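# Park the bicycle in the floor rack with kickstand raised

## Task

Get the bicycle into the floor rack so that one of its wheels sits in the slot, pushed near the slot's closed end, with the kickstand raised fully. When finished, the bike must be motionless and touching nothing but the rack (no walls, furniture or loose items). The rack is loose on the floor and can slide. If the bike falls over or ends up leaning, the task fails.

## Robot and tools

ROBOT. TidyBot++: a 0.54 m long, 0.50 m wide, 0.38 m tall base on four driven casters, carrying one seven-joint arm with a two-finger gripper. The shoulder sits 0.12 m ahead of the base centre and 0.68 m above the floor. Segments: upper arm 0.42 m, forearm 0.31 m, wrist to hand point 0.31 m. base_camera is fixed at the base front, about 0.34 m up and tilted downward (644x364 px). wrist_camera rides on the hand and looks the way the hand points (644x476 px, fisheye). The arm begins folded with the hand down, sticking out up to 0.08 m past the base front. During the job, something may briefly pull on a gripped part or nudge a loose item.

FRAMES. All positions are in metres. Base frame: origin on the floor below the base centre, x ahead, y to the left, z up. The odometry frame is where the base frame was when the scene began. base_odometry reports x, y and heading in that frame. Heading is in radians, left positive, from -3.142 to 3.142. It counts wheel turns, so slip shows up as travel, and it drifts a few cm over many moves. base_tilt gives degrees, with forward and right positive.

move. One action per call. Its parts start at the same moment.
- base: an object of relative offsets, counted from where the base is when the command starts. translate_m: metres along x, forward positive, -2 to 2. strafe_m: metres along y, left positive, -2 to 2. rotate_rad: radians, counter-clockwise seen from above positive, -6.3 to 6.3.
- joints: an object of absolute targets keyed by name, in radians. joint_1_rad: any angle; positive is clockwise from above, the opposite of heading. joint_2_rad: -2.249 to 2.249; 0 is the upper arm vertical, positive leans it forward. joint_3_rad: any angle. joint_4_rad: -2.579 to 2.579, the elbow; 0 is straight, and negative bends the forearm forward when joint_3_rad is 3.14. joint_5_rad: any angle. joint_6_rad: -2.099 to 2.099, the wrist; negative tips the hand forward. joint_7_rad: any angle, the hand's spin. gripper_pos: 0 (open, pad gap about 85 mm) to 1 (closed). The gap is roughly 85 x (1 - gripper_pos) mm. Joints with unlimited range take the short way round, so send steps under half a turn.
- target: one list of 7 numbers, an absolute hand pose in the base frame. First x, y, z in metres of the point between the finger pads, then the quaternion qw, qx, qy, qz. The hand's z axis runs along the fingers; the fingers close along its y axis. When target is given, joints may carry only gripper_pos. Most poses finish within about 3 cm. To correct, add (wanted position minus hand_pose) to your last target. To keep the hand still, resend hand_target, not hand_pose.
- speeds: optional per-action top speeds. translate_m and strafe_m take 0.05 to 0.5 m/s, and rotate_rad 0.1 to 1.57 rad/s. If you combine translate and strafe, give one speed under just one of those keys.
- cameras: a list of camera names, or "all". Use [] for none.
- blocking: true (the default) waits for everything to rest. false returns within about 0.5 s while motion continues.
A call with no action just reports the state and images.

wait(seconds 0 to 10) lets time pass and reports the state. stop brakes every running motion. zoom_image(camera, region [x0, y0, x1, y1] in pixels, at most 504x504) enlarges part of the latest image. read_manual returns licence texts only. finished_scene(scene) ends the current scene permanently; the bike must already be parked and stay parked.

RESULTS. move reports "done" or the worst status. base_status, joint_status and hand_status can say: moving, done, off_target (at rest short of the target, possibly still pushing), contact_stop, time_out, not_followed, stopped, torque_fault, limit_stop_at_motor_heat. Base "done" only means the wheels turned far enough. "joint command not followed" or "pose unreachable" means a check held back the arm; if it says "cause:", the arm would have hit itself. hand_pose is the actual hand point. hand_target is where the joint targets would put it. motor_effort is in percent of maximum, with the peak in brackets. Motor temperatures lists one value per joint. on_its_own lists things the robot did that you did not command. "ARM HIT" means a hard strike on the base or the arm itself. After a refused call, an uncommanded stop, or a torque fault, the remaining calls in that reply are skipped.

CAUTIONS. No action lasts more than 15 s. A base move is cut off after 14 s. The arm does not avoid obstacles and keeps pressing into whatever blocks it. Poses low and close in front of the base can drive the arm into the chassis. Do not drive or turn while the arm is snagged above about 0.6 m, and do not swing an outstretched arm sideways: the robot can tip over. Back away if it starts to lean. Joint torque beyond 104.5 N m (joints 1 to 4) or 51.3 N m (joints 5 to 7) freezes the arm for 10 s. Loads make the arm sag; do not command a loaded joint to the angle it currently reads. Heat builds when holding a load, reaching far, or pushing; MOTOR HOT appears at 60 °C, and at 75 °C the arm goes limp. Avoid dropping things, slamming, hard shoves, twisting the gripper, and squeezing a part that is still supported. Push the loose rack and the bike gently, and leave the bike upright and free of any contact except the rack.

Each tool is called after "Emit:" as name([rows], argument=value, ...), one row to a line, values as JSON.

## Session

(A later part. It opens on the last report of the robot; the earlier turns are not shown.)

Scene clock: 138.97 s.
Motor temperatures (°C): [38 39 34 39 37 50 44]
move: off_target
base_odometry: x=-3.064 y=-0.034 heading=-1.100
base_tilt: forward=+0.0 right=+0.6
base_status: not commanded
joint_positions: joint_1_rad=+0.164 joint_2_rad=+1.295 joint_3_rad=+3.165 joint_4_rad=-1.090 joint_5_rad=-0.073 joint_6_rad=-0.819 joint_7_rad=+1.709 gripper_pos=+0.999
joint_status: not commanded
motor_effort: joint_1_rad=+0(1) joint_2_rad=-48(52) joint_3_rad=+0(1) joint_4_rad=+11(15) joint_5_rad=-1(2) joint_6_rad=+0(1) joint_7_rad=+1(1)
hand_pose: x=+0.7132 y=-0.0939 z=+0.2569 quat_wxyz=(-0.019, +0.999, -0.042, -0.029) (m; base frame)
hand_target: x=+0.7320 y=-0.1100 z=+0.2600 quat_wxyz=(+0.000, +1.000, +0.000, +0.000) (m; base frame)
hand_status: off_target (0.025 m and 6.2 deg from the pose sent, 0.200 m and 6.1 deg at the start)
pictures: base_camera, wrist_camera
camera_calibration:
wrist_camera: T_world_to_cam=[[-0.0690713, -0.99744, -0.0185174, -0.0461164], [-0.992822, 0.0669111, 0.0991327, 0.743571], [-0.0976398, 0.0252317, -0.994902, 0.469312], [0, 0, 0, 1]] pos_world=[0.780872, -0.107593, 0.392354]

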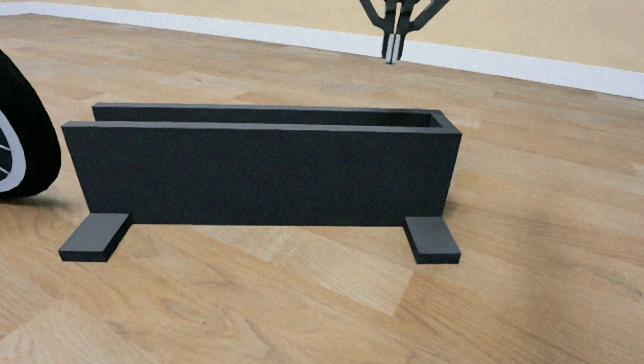

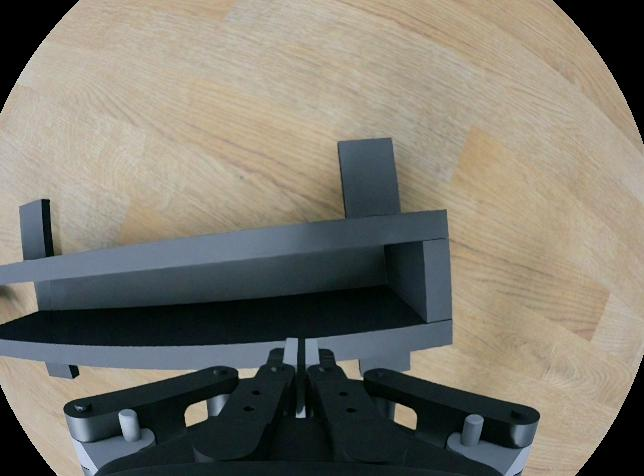

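Emit:
move(target=[0.75, -0.12, 0.19, 0, 1, 0, 0.03])

Scene clock: 140.67 s.
Motor temperatures (°C): [38 39 34 39 37 50 44]
move: off_target
base_odometry: x=-3.064 y=-0.034 heading=-1.100
base_tilt: forward=+0.0 right=+0.6
base_status: not commanded
joint_positions: joint_1_rad=+0.184 joint_2_rad=+1.435 joint_3_rad=+3.152 joint_4_rad=-0.991 joint_5_rad=-0.072 joint_6_rad=-0.709 joint_7_rad=+1.728 gripper_pos=+0.999
joint_status: not commanded
motor_effort: joint_1_rad=+0(1) joint_2_rad=-49(53) joint_3_rad=-1(2) joint_4_rad=+11(13) joint_5_rad=-1(3) joint_6_rad=+0(1) joint_7_rad=+1(1)
hand_pose: x=+0.7360 y=-0.1050 z=+0.1904 quat_wxyz=(-0.017, +0.999, -0.041, +0.007) (m; base frame)
hand_target: x=+0.7500 y=-0.1200 z=+0.1900 quat_wxyz=(+0.000, +1.000, +0.000, +0.030) (m; base frame)
hand_status: off_target (0.020 m and 5.8 deg from the pose sent, 0.081 m and 8.5 deg at the start)
pictures: base_camera, wrist_camera
camera_calibration:
wrist_camera: T_world_to_cam=[[-0.0675292, -0.997569, -0.0171813, -0.0582588], [-0.997337, 0.0670183, 0.0287498, 0.790229], [-0.0275284, 0.019077, -0.999439, 0.354303], [0, 0, 0, 1]] pos_world=[0.793945, -0.117836, 0.330385]

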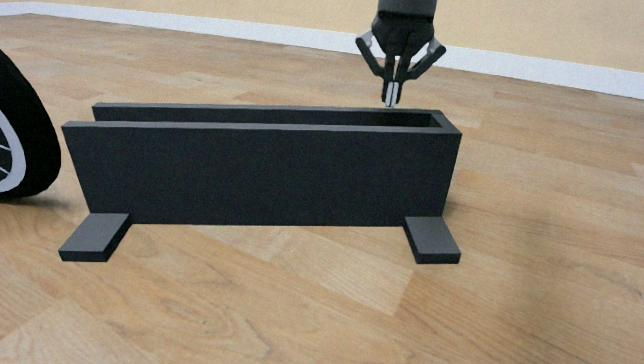

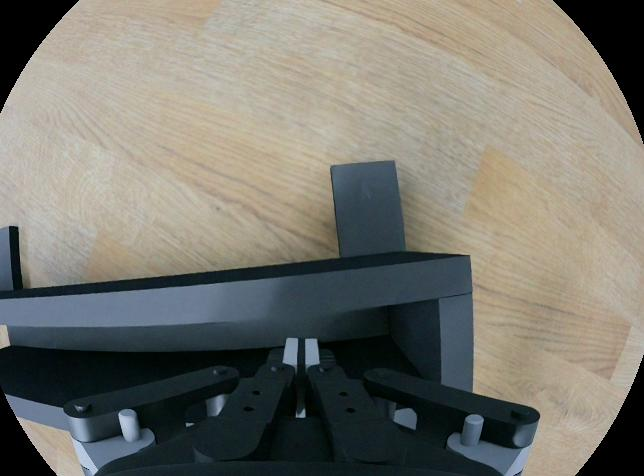

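Emit:
move(target=[0.748, -0.125, 0.12, 0, 1, 0, 0.03])

Scene clock: 141.80 s.
Motor temperatures (°C): [38 39 34 39 37 50 44]
move: off_target
base_odometry: x=-3.064 y=-0.034 heading=-1.099
base_tilt: forward=+0.0 right=+0.7
base_status: not commanded
joint_positions: joint_1_rad=+0.189 joint_2_rad=+1.508 joint_3_rad=+3.150 joint_4_rad=-0.857 joint_5_rad=-0.072 joint_6_rad=-0.706 joint_7_rad=+1.739 gripper_pos=+0.999
joint_status: not commanded
motor_effort: joint_1_rad=+0(1) joint_2_rad=-36(49) joint_3_rad=+0(1) joint_4_rad=+12(15) joint_5_rad=-2(2) joint_6_rad=+8(14) joint_7_rad=+1(1)
hand_pose: x=+0.7720 y=-0.1133 z=+0.1737 quat_wxyz=(-0.013, +0.998, -0.037, +0.039) (m; base frame)
hand_target: x=+0.7480 y=-0.1250 z=+0.1200 quat_wxyz=(+0.000, +1.000, +0.000, +0.030) (m; base frame)
hand_status: off_target (0.060 m and 4.6 deg from the pose sent, 0.074 m and 5.8 deg at the start)
pictures: base_camera, wrist_camera
camera_calibration:
wrist_camera: T_world_to_cam=[[-0.059185, -0.998186, -0.011018, -0.0719345], [-0.997606, 0.0595388, -0.035168, 0.837645], [0.0357602, 0.00891023, -0.999321, 0.288762], [0, 0, 0, 1]] pos_world=[0.821056, -0.124249, 0.317232]

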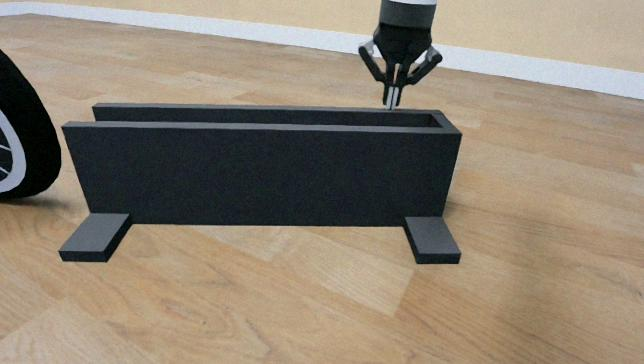

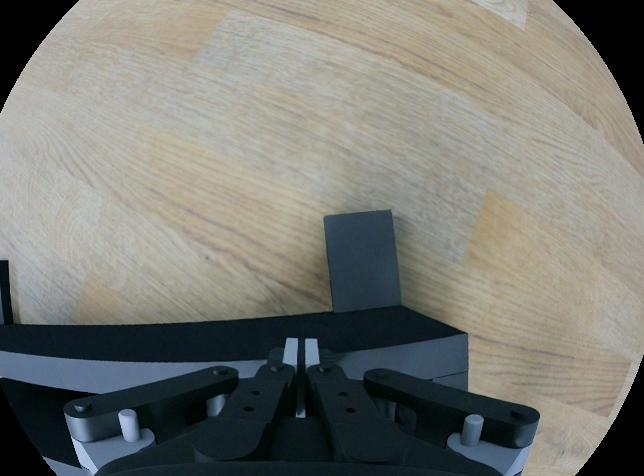

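Emit:
move(target=[0.745, -0.12, 0.20, 0, 1, 0, 0.02])

Scene clock: 143.33 s.
Motor temperatures (°C): [38 39 34 39 37 50 44]
move: off_target
base_odometry: x=-3.064 y=-0.034 heading=-1.099
base_tilt: forward=+0.0 right=+0.6
base_status: not commanded
joint_positions: joint_1_rad=+0.189 joint_2_rad=+1.451 joint_3_rad=+3.150 joint_4_rad=-0.985 joint_5_rad=-0.069 joint_6_rad=-0.685 joint_7_rad=+1.739 gripper_pos=+0.999
joint_status: not commanded
motor_effort: joint_1_rad=+0(1) joint_2_rad=-49(50) joint_3_rad=-1(1) joint_4_rad=+11(13) joint_5_rad=-1(2) joint_6_rad=+0(8) joint_7_rad=+1(1)
hand_pose: x=+0.7382 y=-0.1077 z=+0.1817 quat_wxyz=(-0.016, +0.999, -0.037, +0.014) (m; base frame)
hand_target: x=+0.7450 y=-0.1200 z=+0.2000 quat_wxyz=(+0.000, +1.000, +0.000, +0.020) (m; base frame)
hand_status: off_target (0.023 m and 4.7 deg from the pose sent, 0.038 m and 5.0 deg at the start)
pictures: base_camera, wrist_camera
camera_calibration:
wrist_camera: T_world_to_cam=[[-0.059663, -0.998104, -0.0151338, -0.0671532], [-0.99812, 0.0594369, 0.0149746, 0.795108], [-0.0140467, 0.0159987, -0.999773, 0.335524], [0, 0, 0, 1]] pos_world=[0.794319, -0.119653, 0.322525]

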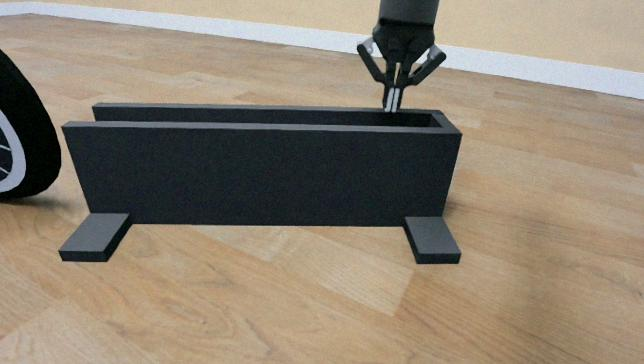

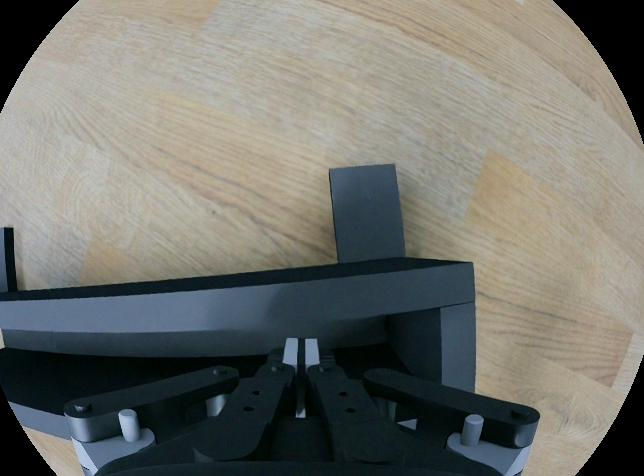

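Emit:
move(target=[0.728, -0.122, 0.16, 0, 1, 0, 0.0])

Scene clock: 144.30 s.
Motor temperatures (°C): [38 39 34 39 37 50 44]
move: off_target
base_odometry: x=-3.064 y=-0.034 heading=-1.099
base_tilt: forward=+0.0 right=+0.6
base_status: not commanded
joint_positions: joint_1_rad=+0.189 joint_2_rad=+1.485 joint_3_rad=+3.150 joint_4_rad=-0.953 joint_5_rad=-0.069 joint_6_rad=-0.685 joint_7_rad=+1.739 gripper_pos=+0.999
joint_status: not commanded
motor_effort: joint_1_rad=+0(1) joint_2_rad=-49(51) joint_3_rad=-1(2) joint_4_rad=+11(12) joint_5_rad=-2(3) joint_6_rad=+0(1) joint_7_rad=+0(1)
hand_pose: x=+0.7384 y=-0.1077 z=+0.1667 quat_wxyz=(-0.016, +0.999, -0.037, +0.012) (m; base frame)
hand_target: x=+0.7280 y=-0.1220 z=+0.1600 quat_wxyz=(+0.000, +1.000, +0.000, +0.000) (m; base frame)
hand_status: off_target (0.019 m and 4.9 deg from the pose sent, 0.028 m and 4.9 deg at the start)
pictures: base_camera, wrist_camera
camera_calibration:
wrist_camera: T_world_to_cam=[[-0.0593492, -0.998119, -0.0153362, -0.0675867], [-0.998102, 0.0590816, 0.0173502, 0.79506], [-0.0164115, 0.0163368, -0.999732, 0.322315], [0, 0, 0, 1]] pos_world=[0.794829, -0.119699, 0.307398]

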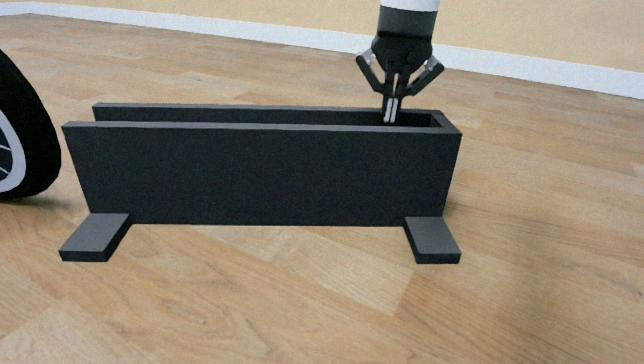

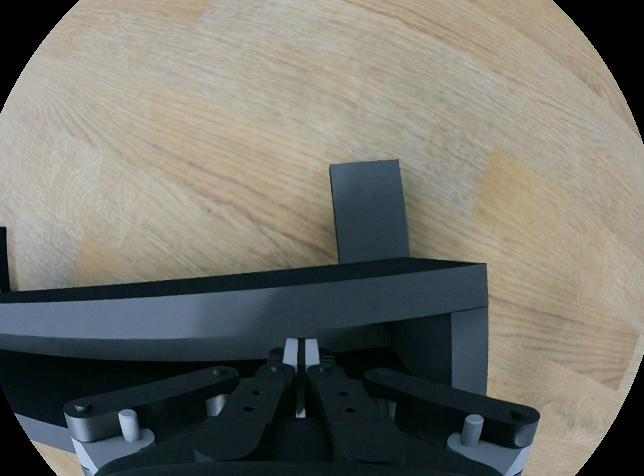

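In the slot now. Go a bit deeper.

Emit:
move(target=[0.725, -0.125, 0.12, 0, 1, 0, 0.0])

Emit:
move(target=[0.725, -0.17, 0.11, 0, 1, 0, 0.0])

Scene clock: 145.60 s.
Motor temperatures (°C): [38 39 34 39 37 50 44]
move: off_target
base_odometry: x=-3.064 y=-0.034 heading=-1.099
base_tilt: forward=+0.0 right=+0.6
base_status: not commanded
joint_positions: joint_1_rad=+0.190 joint_2_rad=+1.579 joint_3_rad=+3.150 joint_4_rad=-0.880 joint_5_rad=-0.068 joint_6_rad=-0.685 joint_7_rad=+1.739 gripper_pos=+0.999
joint_status: not commanded
motor_effort: joint_1_rad=+0(1) joint_2_rad=-49(52) joint_3_rad=-1(2) joint_4_rad=+11(13) joint_5_rad=-2(4) joint_6_rad=+0(3) joint_7_rad=+1(1)
hand_pose: x=+0.7285 y=-0.1068 z=+0.1231 quat_wxyz=(-0.017, +0.999, -0.037, +0.002) (m; base frame)
hand_target: x=+0.7250 y=-0.1250 z=+0.1200 quat_wxyz=(+0.000, +1.000, +0.000, +0.000) (m; base frame)
hand_status: off_target (0.019 m and 4.7 deg from the pose sent, 0.052 m and 4.9 deg at the start)
pictures: base_camera, wrist_camera
camera_calibration:
wrist_camera: T_world_to_cam=[[-0.0596208, -0.998071, -0.0173272, -0.0674386], [-0.997544, 0.0589319, 0.0378661, 0.782944], [-0.036772, 0.0195423, -0.999133, 0.293632], [0, 0, 0, 1]] pos_world=[0.787797, -0.119187, 0.262561]

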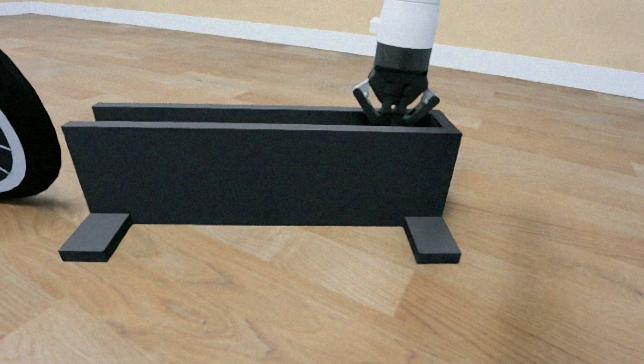

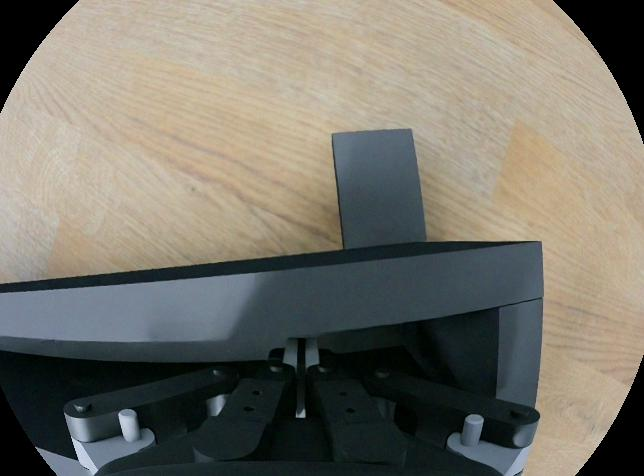

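Scene clock: 146.50 s.
Motor temperatures (°C): [38 40 34 39 37 50 44]
move: off_target
base_odometry: x=-3.064 y=-0.034 heading=-1.099
base_tilt: forward=+0.0 right=+0.6
base_status: not commanded
joint_positions: joint_1_rad=+0.249 joint_2_rad=+1.611 joint_3_rad=+3.146 joint_4_rad=-0.795 joint_5_rad=-0.068 joint_6_rad=-0.701 joint_7_rad=+1.802 gripper_pos=+0.999
joint_status: not commanded
motor_effort: joint_1_rad=+2(3) joint_2_rad=-50(50) joint_3_rad=+1(4) joint_4_rad=+14(14) joint_5_rad=+0(2) joint_6_rad=+3(4) joint_7_rad=+0(1)
hand_pose: x=+0.7444 y=-0.1458 z=+0.1206 quat_wxyz=(-0.016, +0.999, -0.034, +0.021) (m; base frame)
hand_target: x=+0.7250 y=-0.1700 z=+0.1100 quat_wxyz=(+0.000, +1.000, +0.000, +0.000) (m; base frame)
hand_status: off_target (0.033 m and 4.9 deg from the pose sent, 0.065 m and 4.7 deg at the start)
pictures: base_camera, wrist_camera
camera_calibration:
wrist_camera: T_world_to_cam=[[-0.0529897, -0.998489, -0.014536, -0.110803], [-0.998594, 0.0530029, -0.000526543, 0.805741], [0.0012962, 0.0144877, -0.999894, 0.263483], [0, 0, 0, 1]] pos_world=[0.798395, -0.157159, 0.262268]

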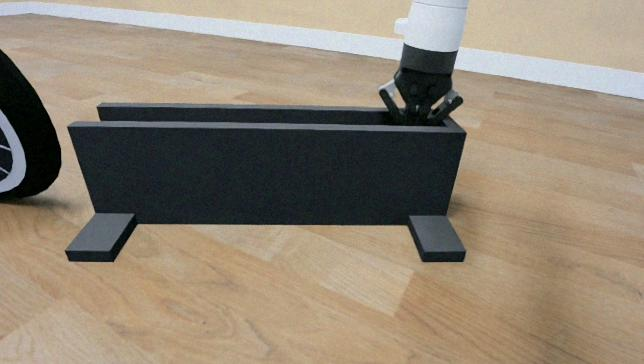

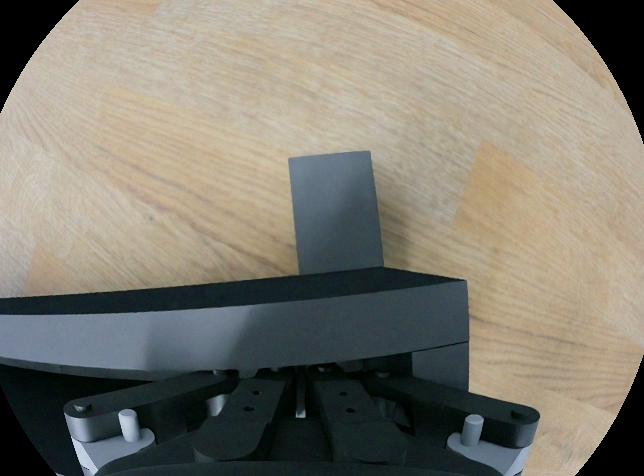

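Emit:
move(base={"translate_m": -0.10}, speeds={"translate_m": 0.12})

Scene clock: 148.00 s.
Motor temperatures (°C): [38 40 34 39 37 50 44]
move: done
base_odometry: x=-3.110 y=+0.055 heading=-1.099
base_tilt: forward=+0.0 right=+0.6
base_status: done
joint_positions: joint_1_rad=+0.257 joint_2_rad=+1.612 joint_3_rad=+3.146 joint_4_rad=-0.774 joint_5_rad=-0.066 joint_6_rad=-0.701 joint_7_rad=+1.804 gripper_pos=+0.999
joint_status: not commanded
motor_effort: joint_1_rad=+1(3) joint_2_rad=-48(50) joint_3_rad=+0(1) joint_4_rad=+10(12) joint_5_rad=+0(2) joint_6_rad=-1(3) joint_7_rad=+1(1)
hand_pose: x=+0.7539 y=-0.1543 z=+0.1251 quat_wxyz=(-0.013, +0.999, -0.037, +0.031) (m; base frame)
hand_target: x=+0.7250 y=-0.1700 z=+0.1100 quat_wxyz=(+0.000, +1.000, +0.000, +0.000) (m; base frame)
hand_status: not commanded
pictures: base_camera, wrist_camera
camera_calibration:
wrist_camera: T_world_to_cam=[[-0.0581749, -0.998265, -0.00907135, -0.115509], [-0.998083, 0.0583518, -0.0206456, 0.81862], [0.0211392, 0.0078529, -0.999746, 0.252118], [0, 0, 0, 1]] pos_world=[0.805001, -0.165057, 0.267907]

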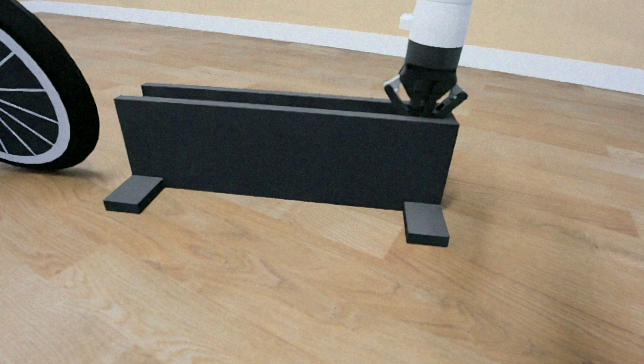

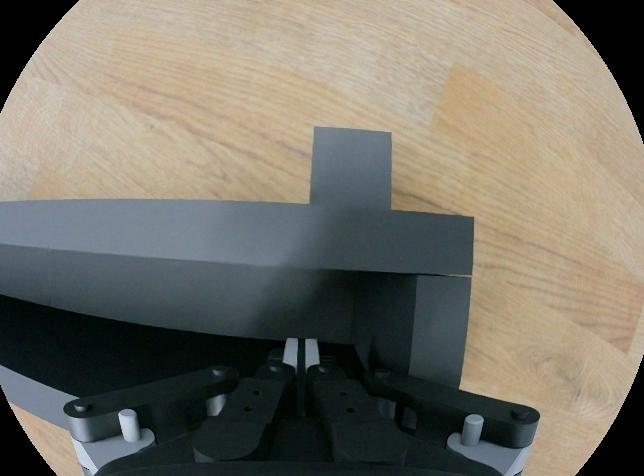

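Emit:
move(target=[0.735, -0.15, 0.25, 0, 1, 0, 0.0])

Emit:
move(base={"translate_m": 0.08, "strafe_m": 0.32})

Scene clock: 149.93 s.
Motor temperatures (°C): [38 40 34 39 37 50 44]
move: off_target
base_odometry: x=-3.110 y=+0.055 heading=-1.100
base_tilt: forward=+0.0 right=+0.6
base_status: not commanded
joint_positions: joint_1_rad=+0.256 joint_2_rad=+1.346 joint_3_rad=+3.146 joint_4_rad=-0.998 joint_5_rad=-0.066 joint_6_rad=-0.749 joint_7_rad=+1.804 gripper_pos=+0.999
joint_status: not commanded
motor_effort: joint_1_rad=+0(1) joint_2_rad=-50(52) joint_3_rad=-1(2) joint_4_rad=+13(13) joint_5_rad=-2(2) joint_6_rad=+0(2) joint_7_rad=+1(1)
hand_pose: x=+0.7520 y=-0.1519 z=+0.2452 quat_wxyz=(-0.014, +0.999, -0.035, +0.029) (m; base frame)
hand_target: x=+0.7350 y=-0.1500 z=+0.2500 quat_wxyz=(+0.000, +1.000, +0.000, +0.000) (m; base frame)
hand_status: off_target (0.018 m and 5.5 deg from the pose sent, 0.126 m and 5.7 deg at the start)
pictures: base_camera, wrist_camera
camera_calibration:
wrist_camera: T_world_to_cam=[[-0.0552183, -0.998397, -0.0124017, -0.113595], [-0.998337, 0.0554125, -0.0159037, 0.817645], [0.0165654, 0.0115029, -0.999797, 0.376219], [0, 0, 0, 1]] pos_world=[0.803781, -0.163048, 0.387737]

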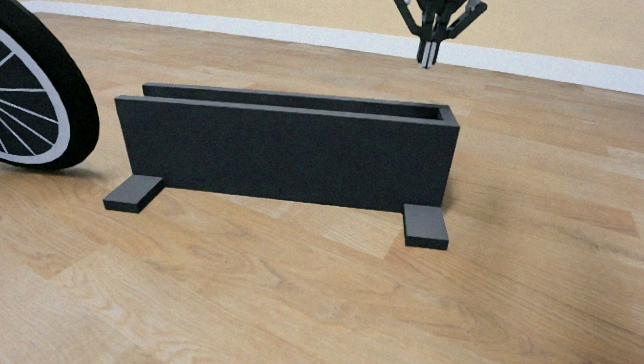

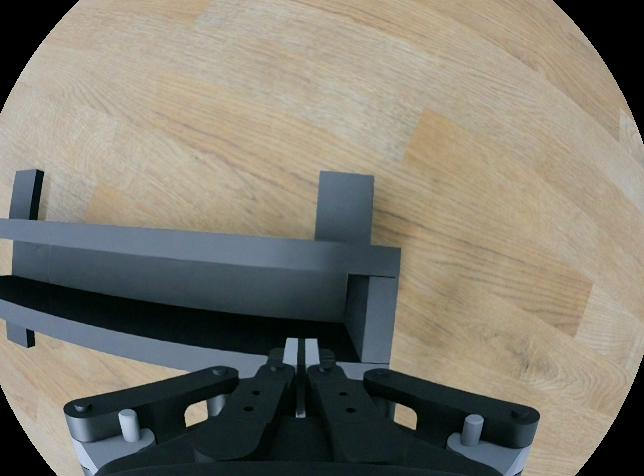

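Scene clock: 152.03 s.
Motor temperatures (°C): [38 40 34 39 37 50 44]
move: done
base_odometry: x=-2.788 y=+0.129 heading=-1.099
base_tilt: forward=+0.0 right=+0.6
base_status: done
joint_positions: joint_1_rad=+0.233 joint_2_rad=+1.346 joint_3_rad=+3.146 joint_4_rad=-0.998 joint_5_rad=-0.065 joint_6_rad=-0.749 joint_7_rad=+1.804 gripper_pos=+0.999
joint_status: not commanded
motor_effort: joint_1_rad=+0(4) joint_2_rad=-50(50) joint_3_rad=-1(3) joint_4_rad=+13(13) joint_5_rad=-1(3) joint_6_rad=+0(1) joint_7_rad=+0(1)
hand_pose: x=+0.7547 y=-0.1375 z=+0.2451 quat_wxyz=(-0.015, +0.999, -0.023, +0.028) (m; base frame)
hand_target: x=+0.7350 y=-0.1500 z=+0.2500 quat_wxyz=(+0.000, +1.000, +0.000, +0.000) (m; base frame)
hand_status: not commanded
pictures: base_camera, wrist_camera
camera_calibration:
wrist_camera: T_world_to_cam=[[-0.0317035, -0.999426, -0.0119728, -0.117066], [-0.999387, 0.0318756, -0.0144692, 0.816762], [0.0148426, 0.0115068, -0.999824, 0.377154], [0, 0, 0, 1]] pos_world=[0.806952, -0.147373, 0.387504]

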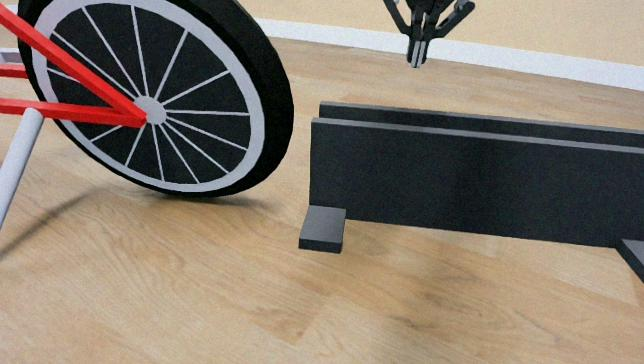

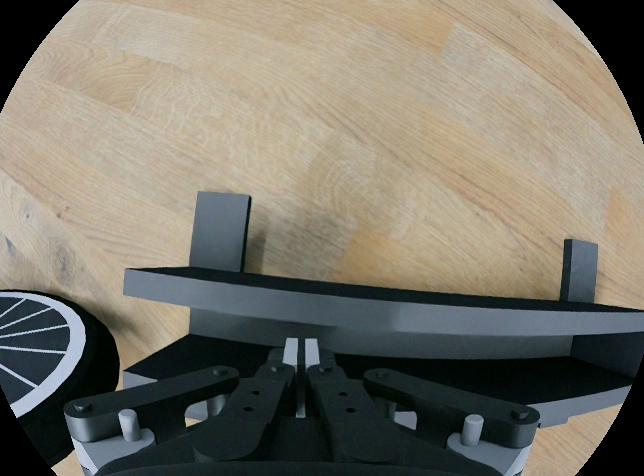

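Emit:
move(target=[0.72, -0.08, 0.20, 0, 1, 0, 0.0])

Scene clock: 153.37 s.
Motor temperatures (°C): [38 40 34 39 37 50 44]
move: off_target
base_odometry: x=-2.788 y=+0.129 heading=-1.099
base_tilt: forward=+0.0 right=+0.6
base_status: not commanded
joint_positions: joint_1_rad=+0.130 joint_2_rad=+1.378 joint_3_rad=+3.146 joint_4_rad=-1.088 joint_5_rad=-0.065 joint_6_rad=-0.699 joint_7_rad=+1.752 gripper_pos=+0.999
joint_status: not commanded
motor_effort: joint_1_rad=+0(4) joint_2_rad=-47(51) joint_3_rad=-1(2) joint_4_rad=+10(13) joint_5_rad=-2(3) joint_6_rad=+0(1) joint_7_rad=+1(1)
hand_pose: x=+0.7184 y=-0.0662 z=+0.2063 quat_wxyz=(-0.020, +1.000, +0.000, -0.008) (m; base frame)
hand_target: x=+0.7200 y=-0.0800 z=+0.2000 quat_wxyz=(+0.000, +1.000, +0.000, +0.000) (m; base frame)
hand_status: off_target (0.015 m and 2.5 deg from the pose sent, 0.081 m and 4.5 deg at the start)
pictures: base_camera, wrist_camera
camera_calibration:
wrist_camera: T_world_to_cam=[[0.0157646, -0.999615, -0.0228114, -0.0792214], [-0.998216, -0.0170483, 0.0572192, 0.758839], [-0.0575861, 0.0218687, -0.998101, 0.390478], [0, 0, 0, 1]] pos_world=[0.781221, -0.0747933, 0.34451]

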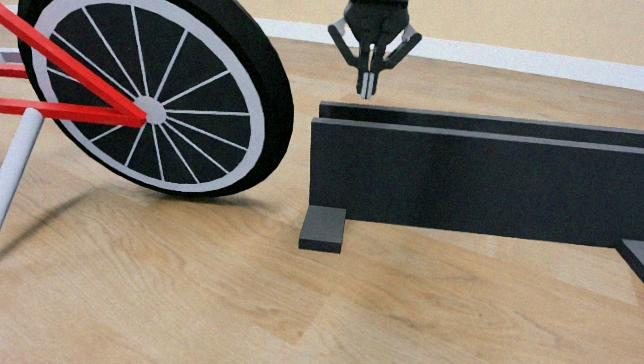

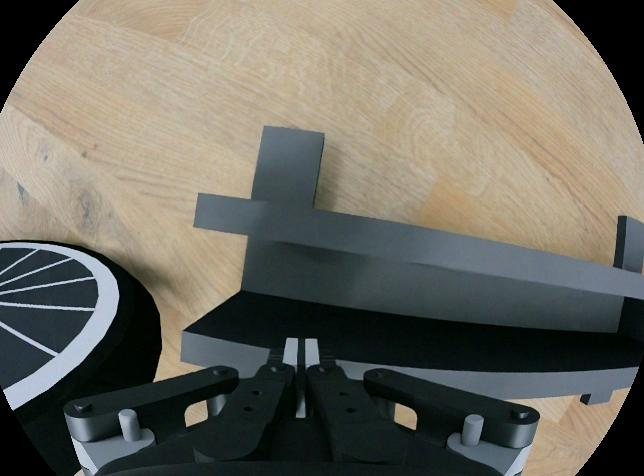

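Emit:
move(target=[0.75, -0.09, 0.19, 0, 1, 0, 0.0])

Scene clock: 154.67 s.
Motor temperatures (°C): [38 40 34 39 37 50 44]
move: off_target
base_odometry: x=-2.788 y=+0.129 heading=-1.099
base_tilt: forward=+0.0 right=+0.6
base_status: not commanded
joint_positions: joint_1_rad=+0.130 joint_2_rad=+1.442 joint_3_rad=+3.146 joint_4_rad=-0.916 joint_5_rad=-0.065 joint_6_rad=-0.723 joint_7_rad=+1.752 gripper_pos=+0.999
joint_status: not commanded
motor_effort: joint_1_rad=+0(1) joint_2_rad=-50(50) joint_3_rad=-1(2) joint_4_rad=+13(13) joint_5_rad=-2(2) joint_6_rad=+1(1) joint_7_rad=+0(1)
hand_pose: x=+0.7731 y=-0.0728 z=+0.2026 quat_wxyz=(-0.015, +0.999, +0.002, +0.033) (m; base frame)
hand_target: x=+0.7500 y=-0.0900 z=+0.1900 quat_wxyz=(+0.000, +1.000, +0.000, +0.000) (m; base frame)
hand_status: off_target (0.031 m and 4.1 deg from the pose sent, 0.043 m and 2.5 deg at the start)
pictures: base_camera, wrist_camera
camera_calibration:
wrist_camera: T_world_to_cam=[[0.0188143, -0.999754, -0.011761, -0.0914403], [-0.999524, -0.0185198, -0.0246736, 0.830997], [0.0244497, 0.0122196, -0.999626, 0.326199], [0, 0, 0, 1]] pos_world=[0.824346, -0.080014, 0.345506]

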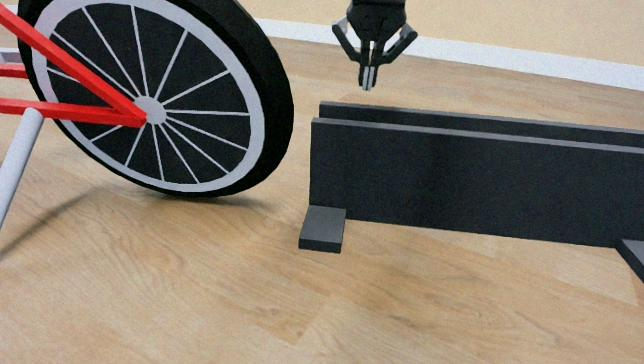

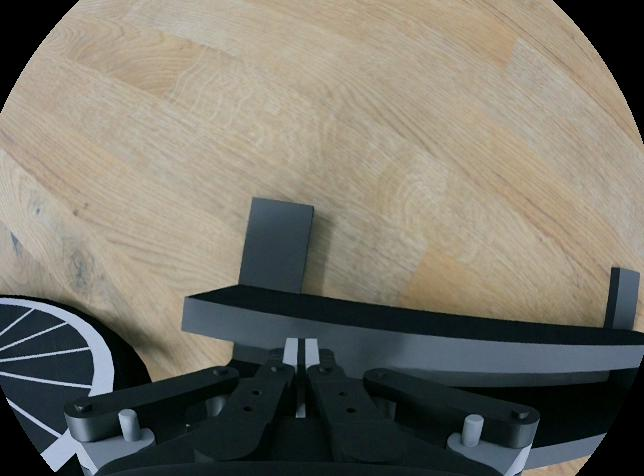

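Emit:
move(target=[0.725, -0.09, 0.175, 0, 1, 0, 0.0])

Scene clock: 155.70 s.
Motor temperatures (°C): [38 40 34 39 37 50 44]
move: off_target
base_odometry: x=-2.788 y=+0.129 heading=-1.099
base_tilt: forward=+0.0 right=+0.6
base_status: not commanded
joint_positions: joint_1_rad=+0.131 joint_2_rad=+1.445 joint_3_rad=+3.146 joint_4_rad=-1.018 joint_5_rad=-0.065 joint_6_rad=-0.706 joint_7_rad=+1.752 gripper_pos=+0.999
joint_status: not commanded
motor_effort: joint_1_rad=+0(0) joint_2_rad=-49(51) joint_3_rad=-2(2) joint_4_rad=+11(12) joint_5_rad=-1(3) joint_6_rad=+0(1) joint_7_rad=+1(1)
hand_pose: x=+0.7222 y=-0.0675 z=+0.1792 quat_wxyz=(-0.021, +1.000, +0.000, -0.010) (m; base frame)
hand_target: x=+0.7250 y=-0.0900 z=+0.1750 quat_wxyz=(+0.000, +1.000, +0.000, +0.000) (m; base frame)
hand_status: off_target (0.023 m and 2.6 deg from the pose sent, 0.058 m and 4.1 deg at the start)
pictures: base_camera, wrist_camera
camera_calibration:
wrist_camera: T_world_to_cam=[[0.0145324, -0.999613, -0.0237395, -0.0802169], [-0.99799, -0.0159651, 0.061322, 0.76329], [-0.0616772, 0.0228007, -0.997836, 0.366609], [0, 0, 0, 1]] pos_world=[0.785533, -0.0763588, 0.317105]

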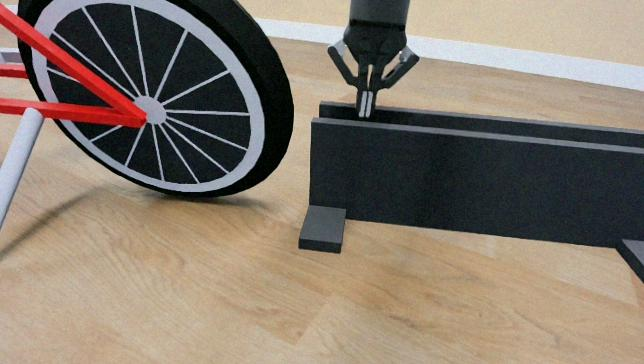

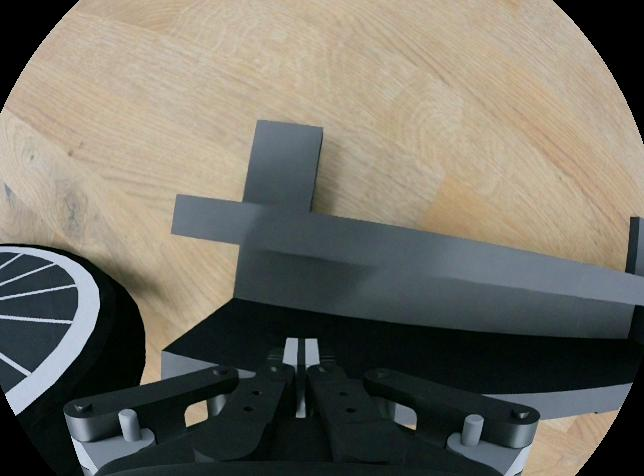

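Emit:
move(base={"translate_m": 0.022})

Emit:
move(target=[0.722, -0.09, 0.14, 0, 1, 0, 0.0])

Scene clock: 156.57 s.
Motor temperatures (°C): [38 40 34 39 37 50 44]
move: done
base_odometry: x=-2.778 y=+0.109 heading=-1.099
base_tilt: forward=+0.0 right=+0.6
base_status: done
joint_positions: joint_1_rad=+0.135 joint_2_rad=+1.445 joint_3_rad=+3.146 joint_4_rad=-1.018 joint_5_rad=-0.065 joint_6_rad=-0.706 joint_7_rad=+1.752 gripper_pos=+0.999
joint_status: not commanded
motor_effort: joint_1_rad=+0(1) joint_2_rad=-49(50) joint_3_rad=-1(2) joint_4_rad=+10(12) joint_5_rad=-1(2) joint_6_rad=+0(1) joint_7_rad=+1(1)
hand_pose: x=+0.7221 y=-0.0696 z=+0.1791 quat_wxyz=(-0.020, +1.000, -0.002, -0.010) (m; base frame)
hand_target: x=+0.7250 y=-0.0900 z=+0.1750 quat_wxyz=(+0.000, +1.000, +0.000, +0.000) (m; base frame)
hand_status: not commanded
pictures: base_camera, wrist_camera
camera_calibration:
wrist_camera: T_world_to_cam=[[0.0111419, -0.999658, -0.0236421, -0.0798496], [-0.998067, -0.0125637, 0.0608716, 0.763505], [-0.0611479, 0.0229181, -0.997866, 0.366247], [0, 0, 0, 1]] pos_world=[0.785314, -0.0786235, 0.317102]

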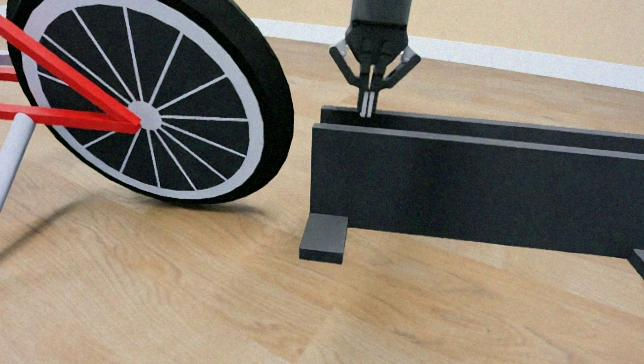

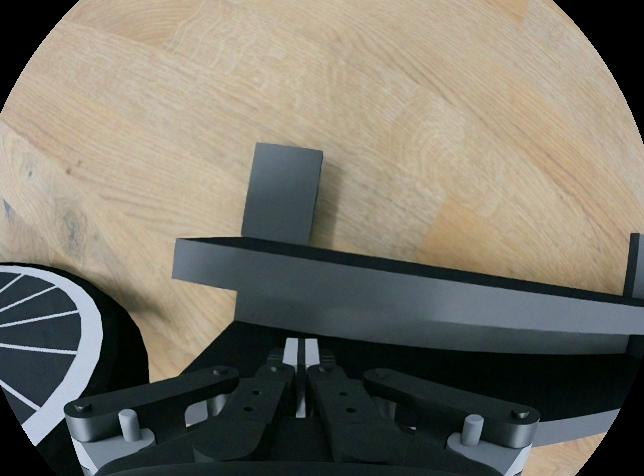

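Scene clock: 157.50 s.
Motor temperatures (°C): [38 40 34 39 37 50 44]
move: off_target
base_odometry: x=-2.778 y=+0.109 heading=-1.099
base_tilt: forward=+0.0 right=+0.6
base_status: not commanded
joint_positions: joint_1_rad=+0.135 joint_2_rad=+1.513 joint_3_rad=+3.146 joint_4_rad=-0.977 joint_5_rad=-0.065 joint_6_rad=-0.692 joint_7_rad=+1.752 gripper_pos=+0.999
joint_status: not commanded
motor_effort: joint_1_rad=+0(0) joint_2_rad=-48(51) joint_3_rad=-1(2) joint_4_rad=+10(11) joint_5_rad=-1(2) joint_6_rad=+0(1) joint_7_rad=+1(1)
hand_pose: x=+0.7141 y=-0.0687 z=+0.1456 quat_wxyz=(-0.021, +1.000, -0.002, -0.017) (m; base frame)
hand_target: x=+0.7220 y=-0.0900 z=+0.1400 quat_wxyz=(+0.000, +1.000, +0.000, +0.000) (m; base frame)
hand_status: off_target (0.023 m and 3.1 deg from the pose sent, 0.044 m and 2.6 deg at the start)
pictures: base_camera, wrist_camera
camera_calibration:
wrist_camera: T_world_to_cam=[[0.0105029, -0.999636, -0.0248534, -0.0790236], [-0.997185, -0.0123162, 0.0739684, 0.755051], [-0.0742476, 0.0240065, -0.996951, 0.34159], [0, 0, 0, 1]] pos_world=[0.779117, -0.0778959, 0.282734]

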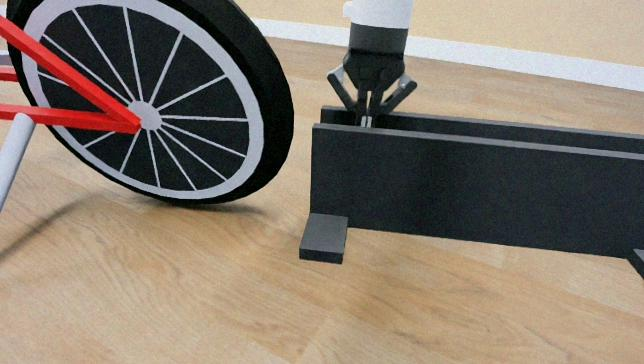

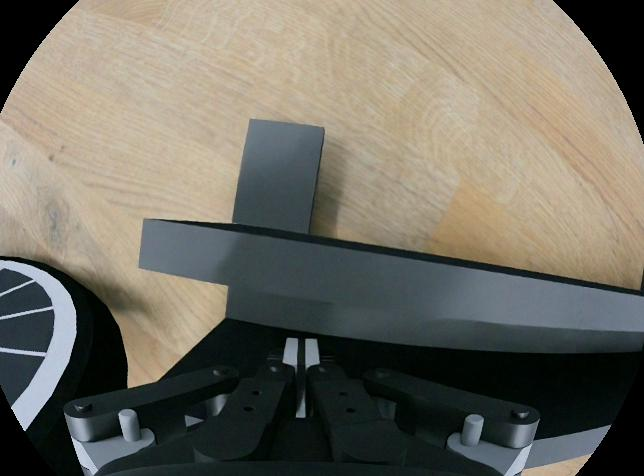

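Emit:
move(base={"strafe_m": -0.18, "translate_m": -0.02}, speeds={"strafe_m": 0.25})

Emit:
move(base={"translate_m": -0.035}, speeds={"translate_m": 0.1})

Scene clock: 159.33 s.
Motor temperatures (°C): [38 40 34 39 37 50 44]
move: done
base_odometry: x=-2.947 y=+0.045 heading=-1.098
base_tilt: forward=+0.0 right=+0.6
base_status: done
joint_positions: joint_1_rad=+0.152 joint_2_rad=+1.513 joint_3_rad=+3.146 joint_4_rad=-0.977 joint_5_rad=-0.064 joint_6_rad=-0.692 joint_7_rad=+1.752 gripper_pos=+0.999
joint_status: not commanded
motor_effort: joint_1_rad=+0(4) joint_2_rad=-48(49) joint_3_rad=-1(3) joint_4_rad=+10(11) joint_5_rad=-2(3) joint_6_rad=+0(0) joint_7_rad=+1(1)
hand_pose: x=+0.7129 y=-0.0787 z=+0.1456 quat_wxyz=(-0.021, +1.000, -0.011, -0.016) (m; base frame)
hand_target: x=+0.7220 y=-0.0900 z=+0.1400 quat_wxyz=(+0.000, +1.000, +0.000, +0.000) (m; base frame)
hand_status: not commanded
pictures: base_camera, wrist_camera
camera_calibration:
wrist_camera: T_world_to_cam=[[-0.00606718, -0.999675, -0.0247661, -0.0771651], [-0.997264, 0.00422426, 0.0737982, 0.755135], [-0.0736696, 0.0251461, -0.996966, 0.341419], [0, 0, 0, 1]] pos_world=[0.777754, -0.0889152, 0.282744]

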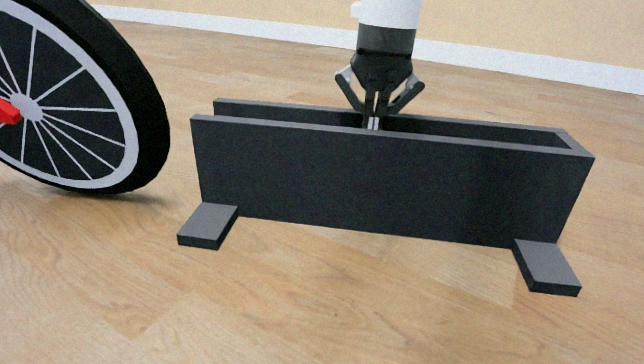

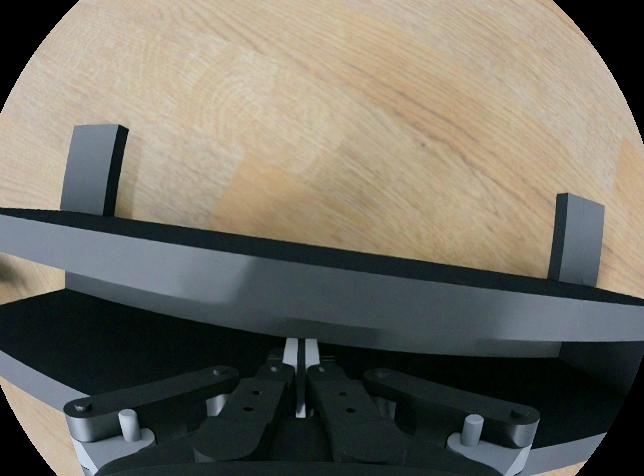

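Scene clock: 160.23 s.
Motor temperatures (°C): [38 41 34 39 37 50 44]
move: done
base_odometry: x=-2.963 y=+0.076 heading=-1.098
base_tilt: forward=+0.0 right=+0.6
base_status: done
joint_positions: joint_1_rad=+0.152 joint_2_rad=+1.513 joint_3_rad=+3.146 joint_4_rad=-0.970 joint_5_rad=-0.064 joint_6_rad=-0.679 joint_7_rad=+1.752 gripper_pos=+0.999
joint_status: not commanded
motor_effort: joint_1_rad=+0(1) joint_2_rad=-48(49) joint_3_rad=-1(2) joint_4_rad=+10(10) joint_5_rad=-2(2) joint_6_rad=+0(4) joint_7_rad=+0(1)
hand_pose: x=+0.7203 y=-0.0800 z=+0.1467 quat_wxyz=(-0.019, +1.000, -0.011, -0.007) (m; base frame)
hand_target: x=+0.7220 y=-0.0900 z=+0.1400 quat_wxyz=(+0.000, +1.000, +0.000, +0.000) (m; base frame)
hand_status: not commanded
pictures: base_camera, wrist_camera
camera_calibration:
wrist_camera: T_world_to_cam=[[-0.00597718, -0.999755, -0.0213127, -0.0790005], [-0.998474, 0.00479681, 0.0550108, 0.766175], [-0.0548951, 0.021609, -0.998258, 0.329422], [0, 0, 0, 1]] pos_world=[0.782617, -0.0897748, 0.285016]

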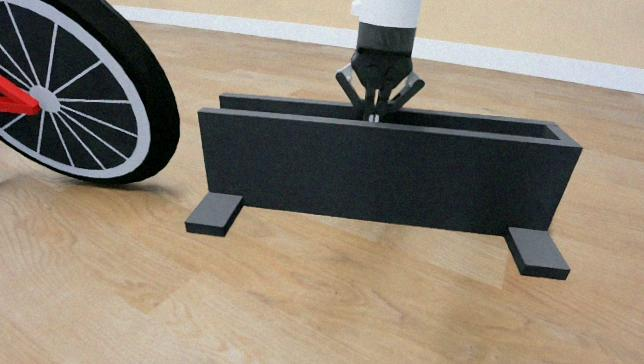

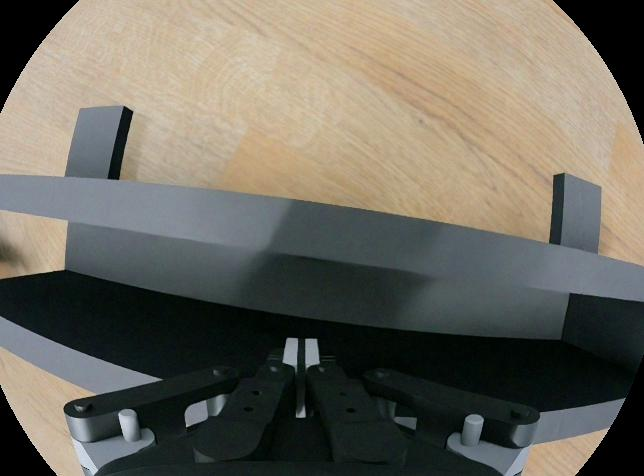

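Emit:
move(base={"translate_m": -0.04}, speeds={"translate_m": 0.1})

Scene clock: 161.30 s.
Motor temperatures (°C): [38 41 34 39 37 50 44]
move: done
base_odometry: x=-2.982 y=+0.112 heading=-1.098
base_tilt: forward=+0.0 right=+0.6
base_status: done
joint_positions: joint_1_rad=+0.151 joint_2_rad=+1.513 joint_3_rad=+3.146 joint_4_rad=-0.954 joint_5_rad=-0.064 joint_6_rad=-0.658 joint_7_rad=+1.752 gripper_pos=+0.999
joint_status: not commanded
motor_effort: joint_1_rad=+0(1) joint_2_rad=-46(47) joint_3_rad=-1(1) joint_4_rad=+8(9) joint_5_rad=+0(2) joint_6_rad=-2(5) joint_7_rad=+1(1)
hand_pose: x=+0.7358 y=-0.0825 z=+0.1498 quat_wxyz=(-0.016, +1.000, -0.010, +0.011) (m; base frame)
hand_target: x=+0.7220 y=-0.0900 z=+0.1400 quat_wxyz=(+0.000, +1.000, +0.000, +0.000) (m; base frame)
hand_status: not commanded
pictures: base_camera, wrist_camera
camera_calibration:
wrist_camera: T_world_to_cam=[[-0.0057333, -0.999873, -0.0148561, -0.0825121], [-0.999817, 0.00546078, 0.0183197, 0.787983], [-0.0182363, 0.0149584, -0.999722, 0.306192], [0, 0, 0, 1]] pos_world=[0.792949, -0.0913848, 0.290446]

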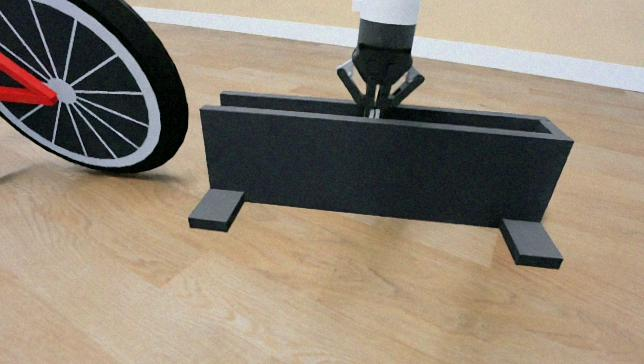

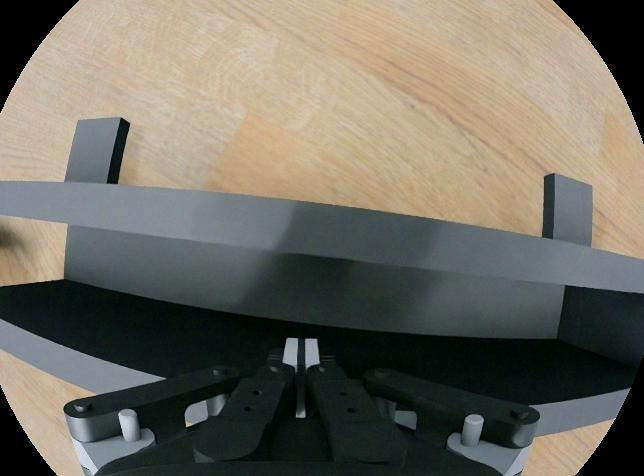

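Emit:
move(target=[0.735, -0.08, 0.30, 0, 1, 0, 0], cameras=[])

Emit:
move(target=[0.60, -0.15, 0.70, 0, 0.7071, -0.7071, 0], cameras=[])

Emit:
move(base={"translate_m": 0.093, "strafe_m": 0.71}, joints={"gripper_pos": 0})

Scene clock: 163.23 s.
Motor temperatures (°C): [38 41 34 39 37 50 44]
move: off_target
base_odometry: x=-2.982 y=+0.112 heading=-1.098
base_tilt: forward=+0.0 right=+0.6
base_status: not commanded
joint_positions: joint_1_rad=+0.142 joint_2_rad=+1.223 joint_3_rad=+3.146 joint_4_rad=-1.109 joint_5_rad=-0.064 joint_6_rad=-0.757 joint_7_rad=+1.752 gripper_pos=+0.999
joint_status: not commanded
motor_effort: joint_1_rad=+0(1) joint_2_rad=-48(51) joint_3_rad=-1(2) joint_4_rad=+13(13) joint_5_rad=-2(2) joint_6_rad=+0(3) joint_7_rad=+1(1)
hand_pose: x=+0.7542 y=-0.0777 z=+0.2977 quat_wxyz=(-0.016, +0.999, -0.004, +0.029) (m; base frame)
hand_target: x=+0.7350 y=-0.0800 z=+0.3000 quat_wxyz=(+0.000, +1.000, +0.000, +0.000) (m; base frame)
hand_status: off_target (0.019 m and 3.9 deg from the pose sent, 0.150 m and 2.6 deg at the start)
pictures: none
No camera images: "cameras" was empty.

Scene clock: 165.67 s.
Motor temperatures (°C): [38 41 34 39 37 50 44]
move: off_target
base_odometry: x=-2.982 y=+0.112 heading=-1.098
base_tilt: forward=+0.0 right=+0.6
base_status: not commanded
joint_positions: joint_1_rad=+0.116 joint_2_rad=+0.502 joint_3_rad=+3.475 joint_4_rad=-1.233 joint_5_rad=-0.096 joint_6_rad=-1.387 joint_7_rad=+0.482 gripper_pos=+0.999
joint_status: not commanded
motor_effort: joint_1_rad=+0(1) joint_2_rad=-34(52) joint_3_rad=+2(2) joint_4_rad=+17(17) joint_5_rad=-1(2) joint_6_rad=+0(1) joint_7_rad=+1(1)
hand_pose: x=+0.6114 y=-0.1773 z=+0.6949 quat_wxyz=(+0.022, +0.727, -0.685, +0.032) (m; base frame)
hand_target: x=+0.6000 y=-0.1500 z=+0.7000 quat_wxyz=(+0.000, +0.707, -0.707, +0.000) (m; base frame)
hand_status: off_target (0.030 m and 5.6 deg from the pose sent, 0.437 m and 89.6 deg at the start)
pictures: none
No camera images: "cameras" was empty.

Scene clock: 168.40 s.
Motor temperatures (°C): [38 41 34 39 37 50 44]
move: done
base_odometry: x=-2.307 y=+0.352 heading=-1.098
base_tilt: forward=+0.0 right=+0.6
base_status: done
joint_positions: joint_1_rad=+0.102 joint_2_rad=+0.502 joint_3_rad=+3.481 joint_4_rad=-1.234 joint_5_rad=-0.102 joint_6_rad=-1.389 joint_7_rad=+0.480 gripper_pos=+0.000
joint_status: all done
motor_effort: joint_1_rad=+0(3) joint_2_rad=-34(35) joint_3_rad=+2(4) joint_4_rad=+17(17) joint_5_rad=+0(2) joint_6_rad=+0(1) joint_7_rad=+1(1)
hand_pose: x=+0.6125 y=-0.1710 z=+0.6948 quat_wxyz=(+0.021, +0.729, -0.683, +0.030) (m; base frame)
hand_target: x=+0.6000 y=-0.1500 z=+0.7000 quat_wxyz=(+0.000, +0.707, -0.707, +0.000) (m; base frame)
hand_status: not commanded
pictures: base_camera, wrist_camera
camera_calibration:
wrist_camera: T_world_to_cam=[[-0.996841, -0.0789672, 0.00852314, 0.584716], [-0.0791996, 0.996355, -0.0316826, 0.295537], [-0.00599019, -0.0322576, -0.999462, 0.834278], [0, 0, 0, 1]] pos_world=[0.611273, -0.221375, 0.838208]

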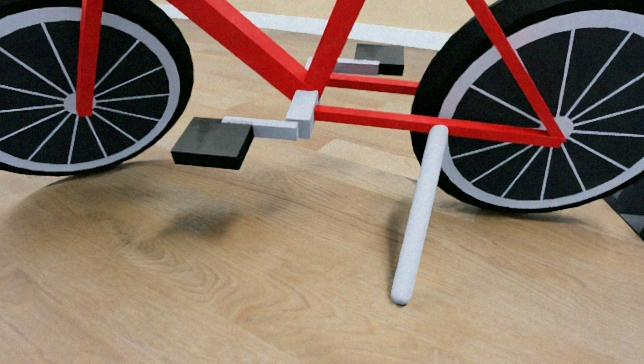

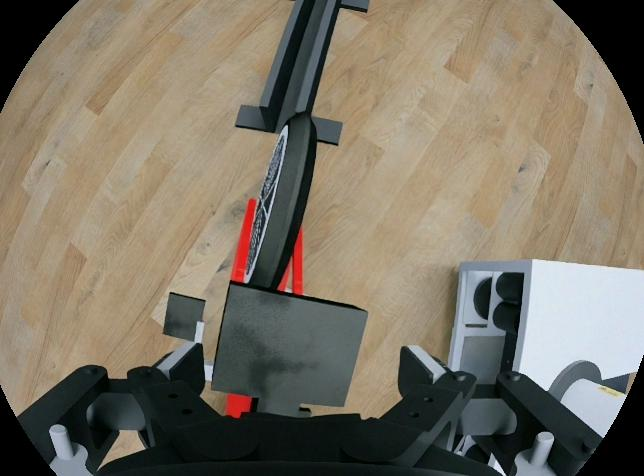

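Emit:
zoom_image(camera="wrist_camera", region=[180, 0, 400, 300])

Scaled by 1.680.

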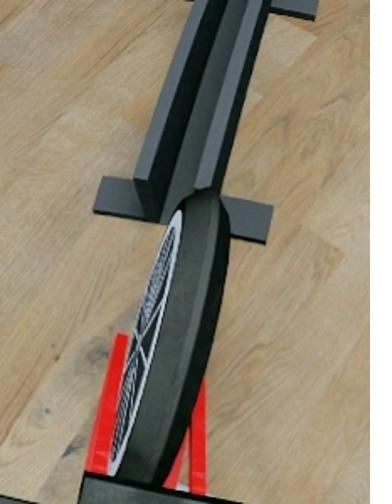

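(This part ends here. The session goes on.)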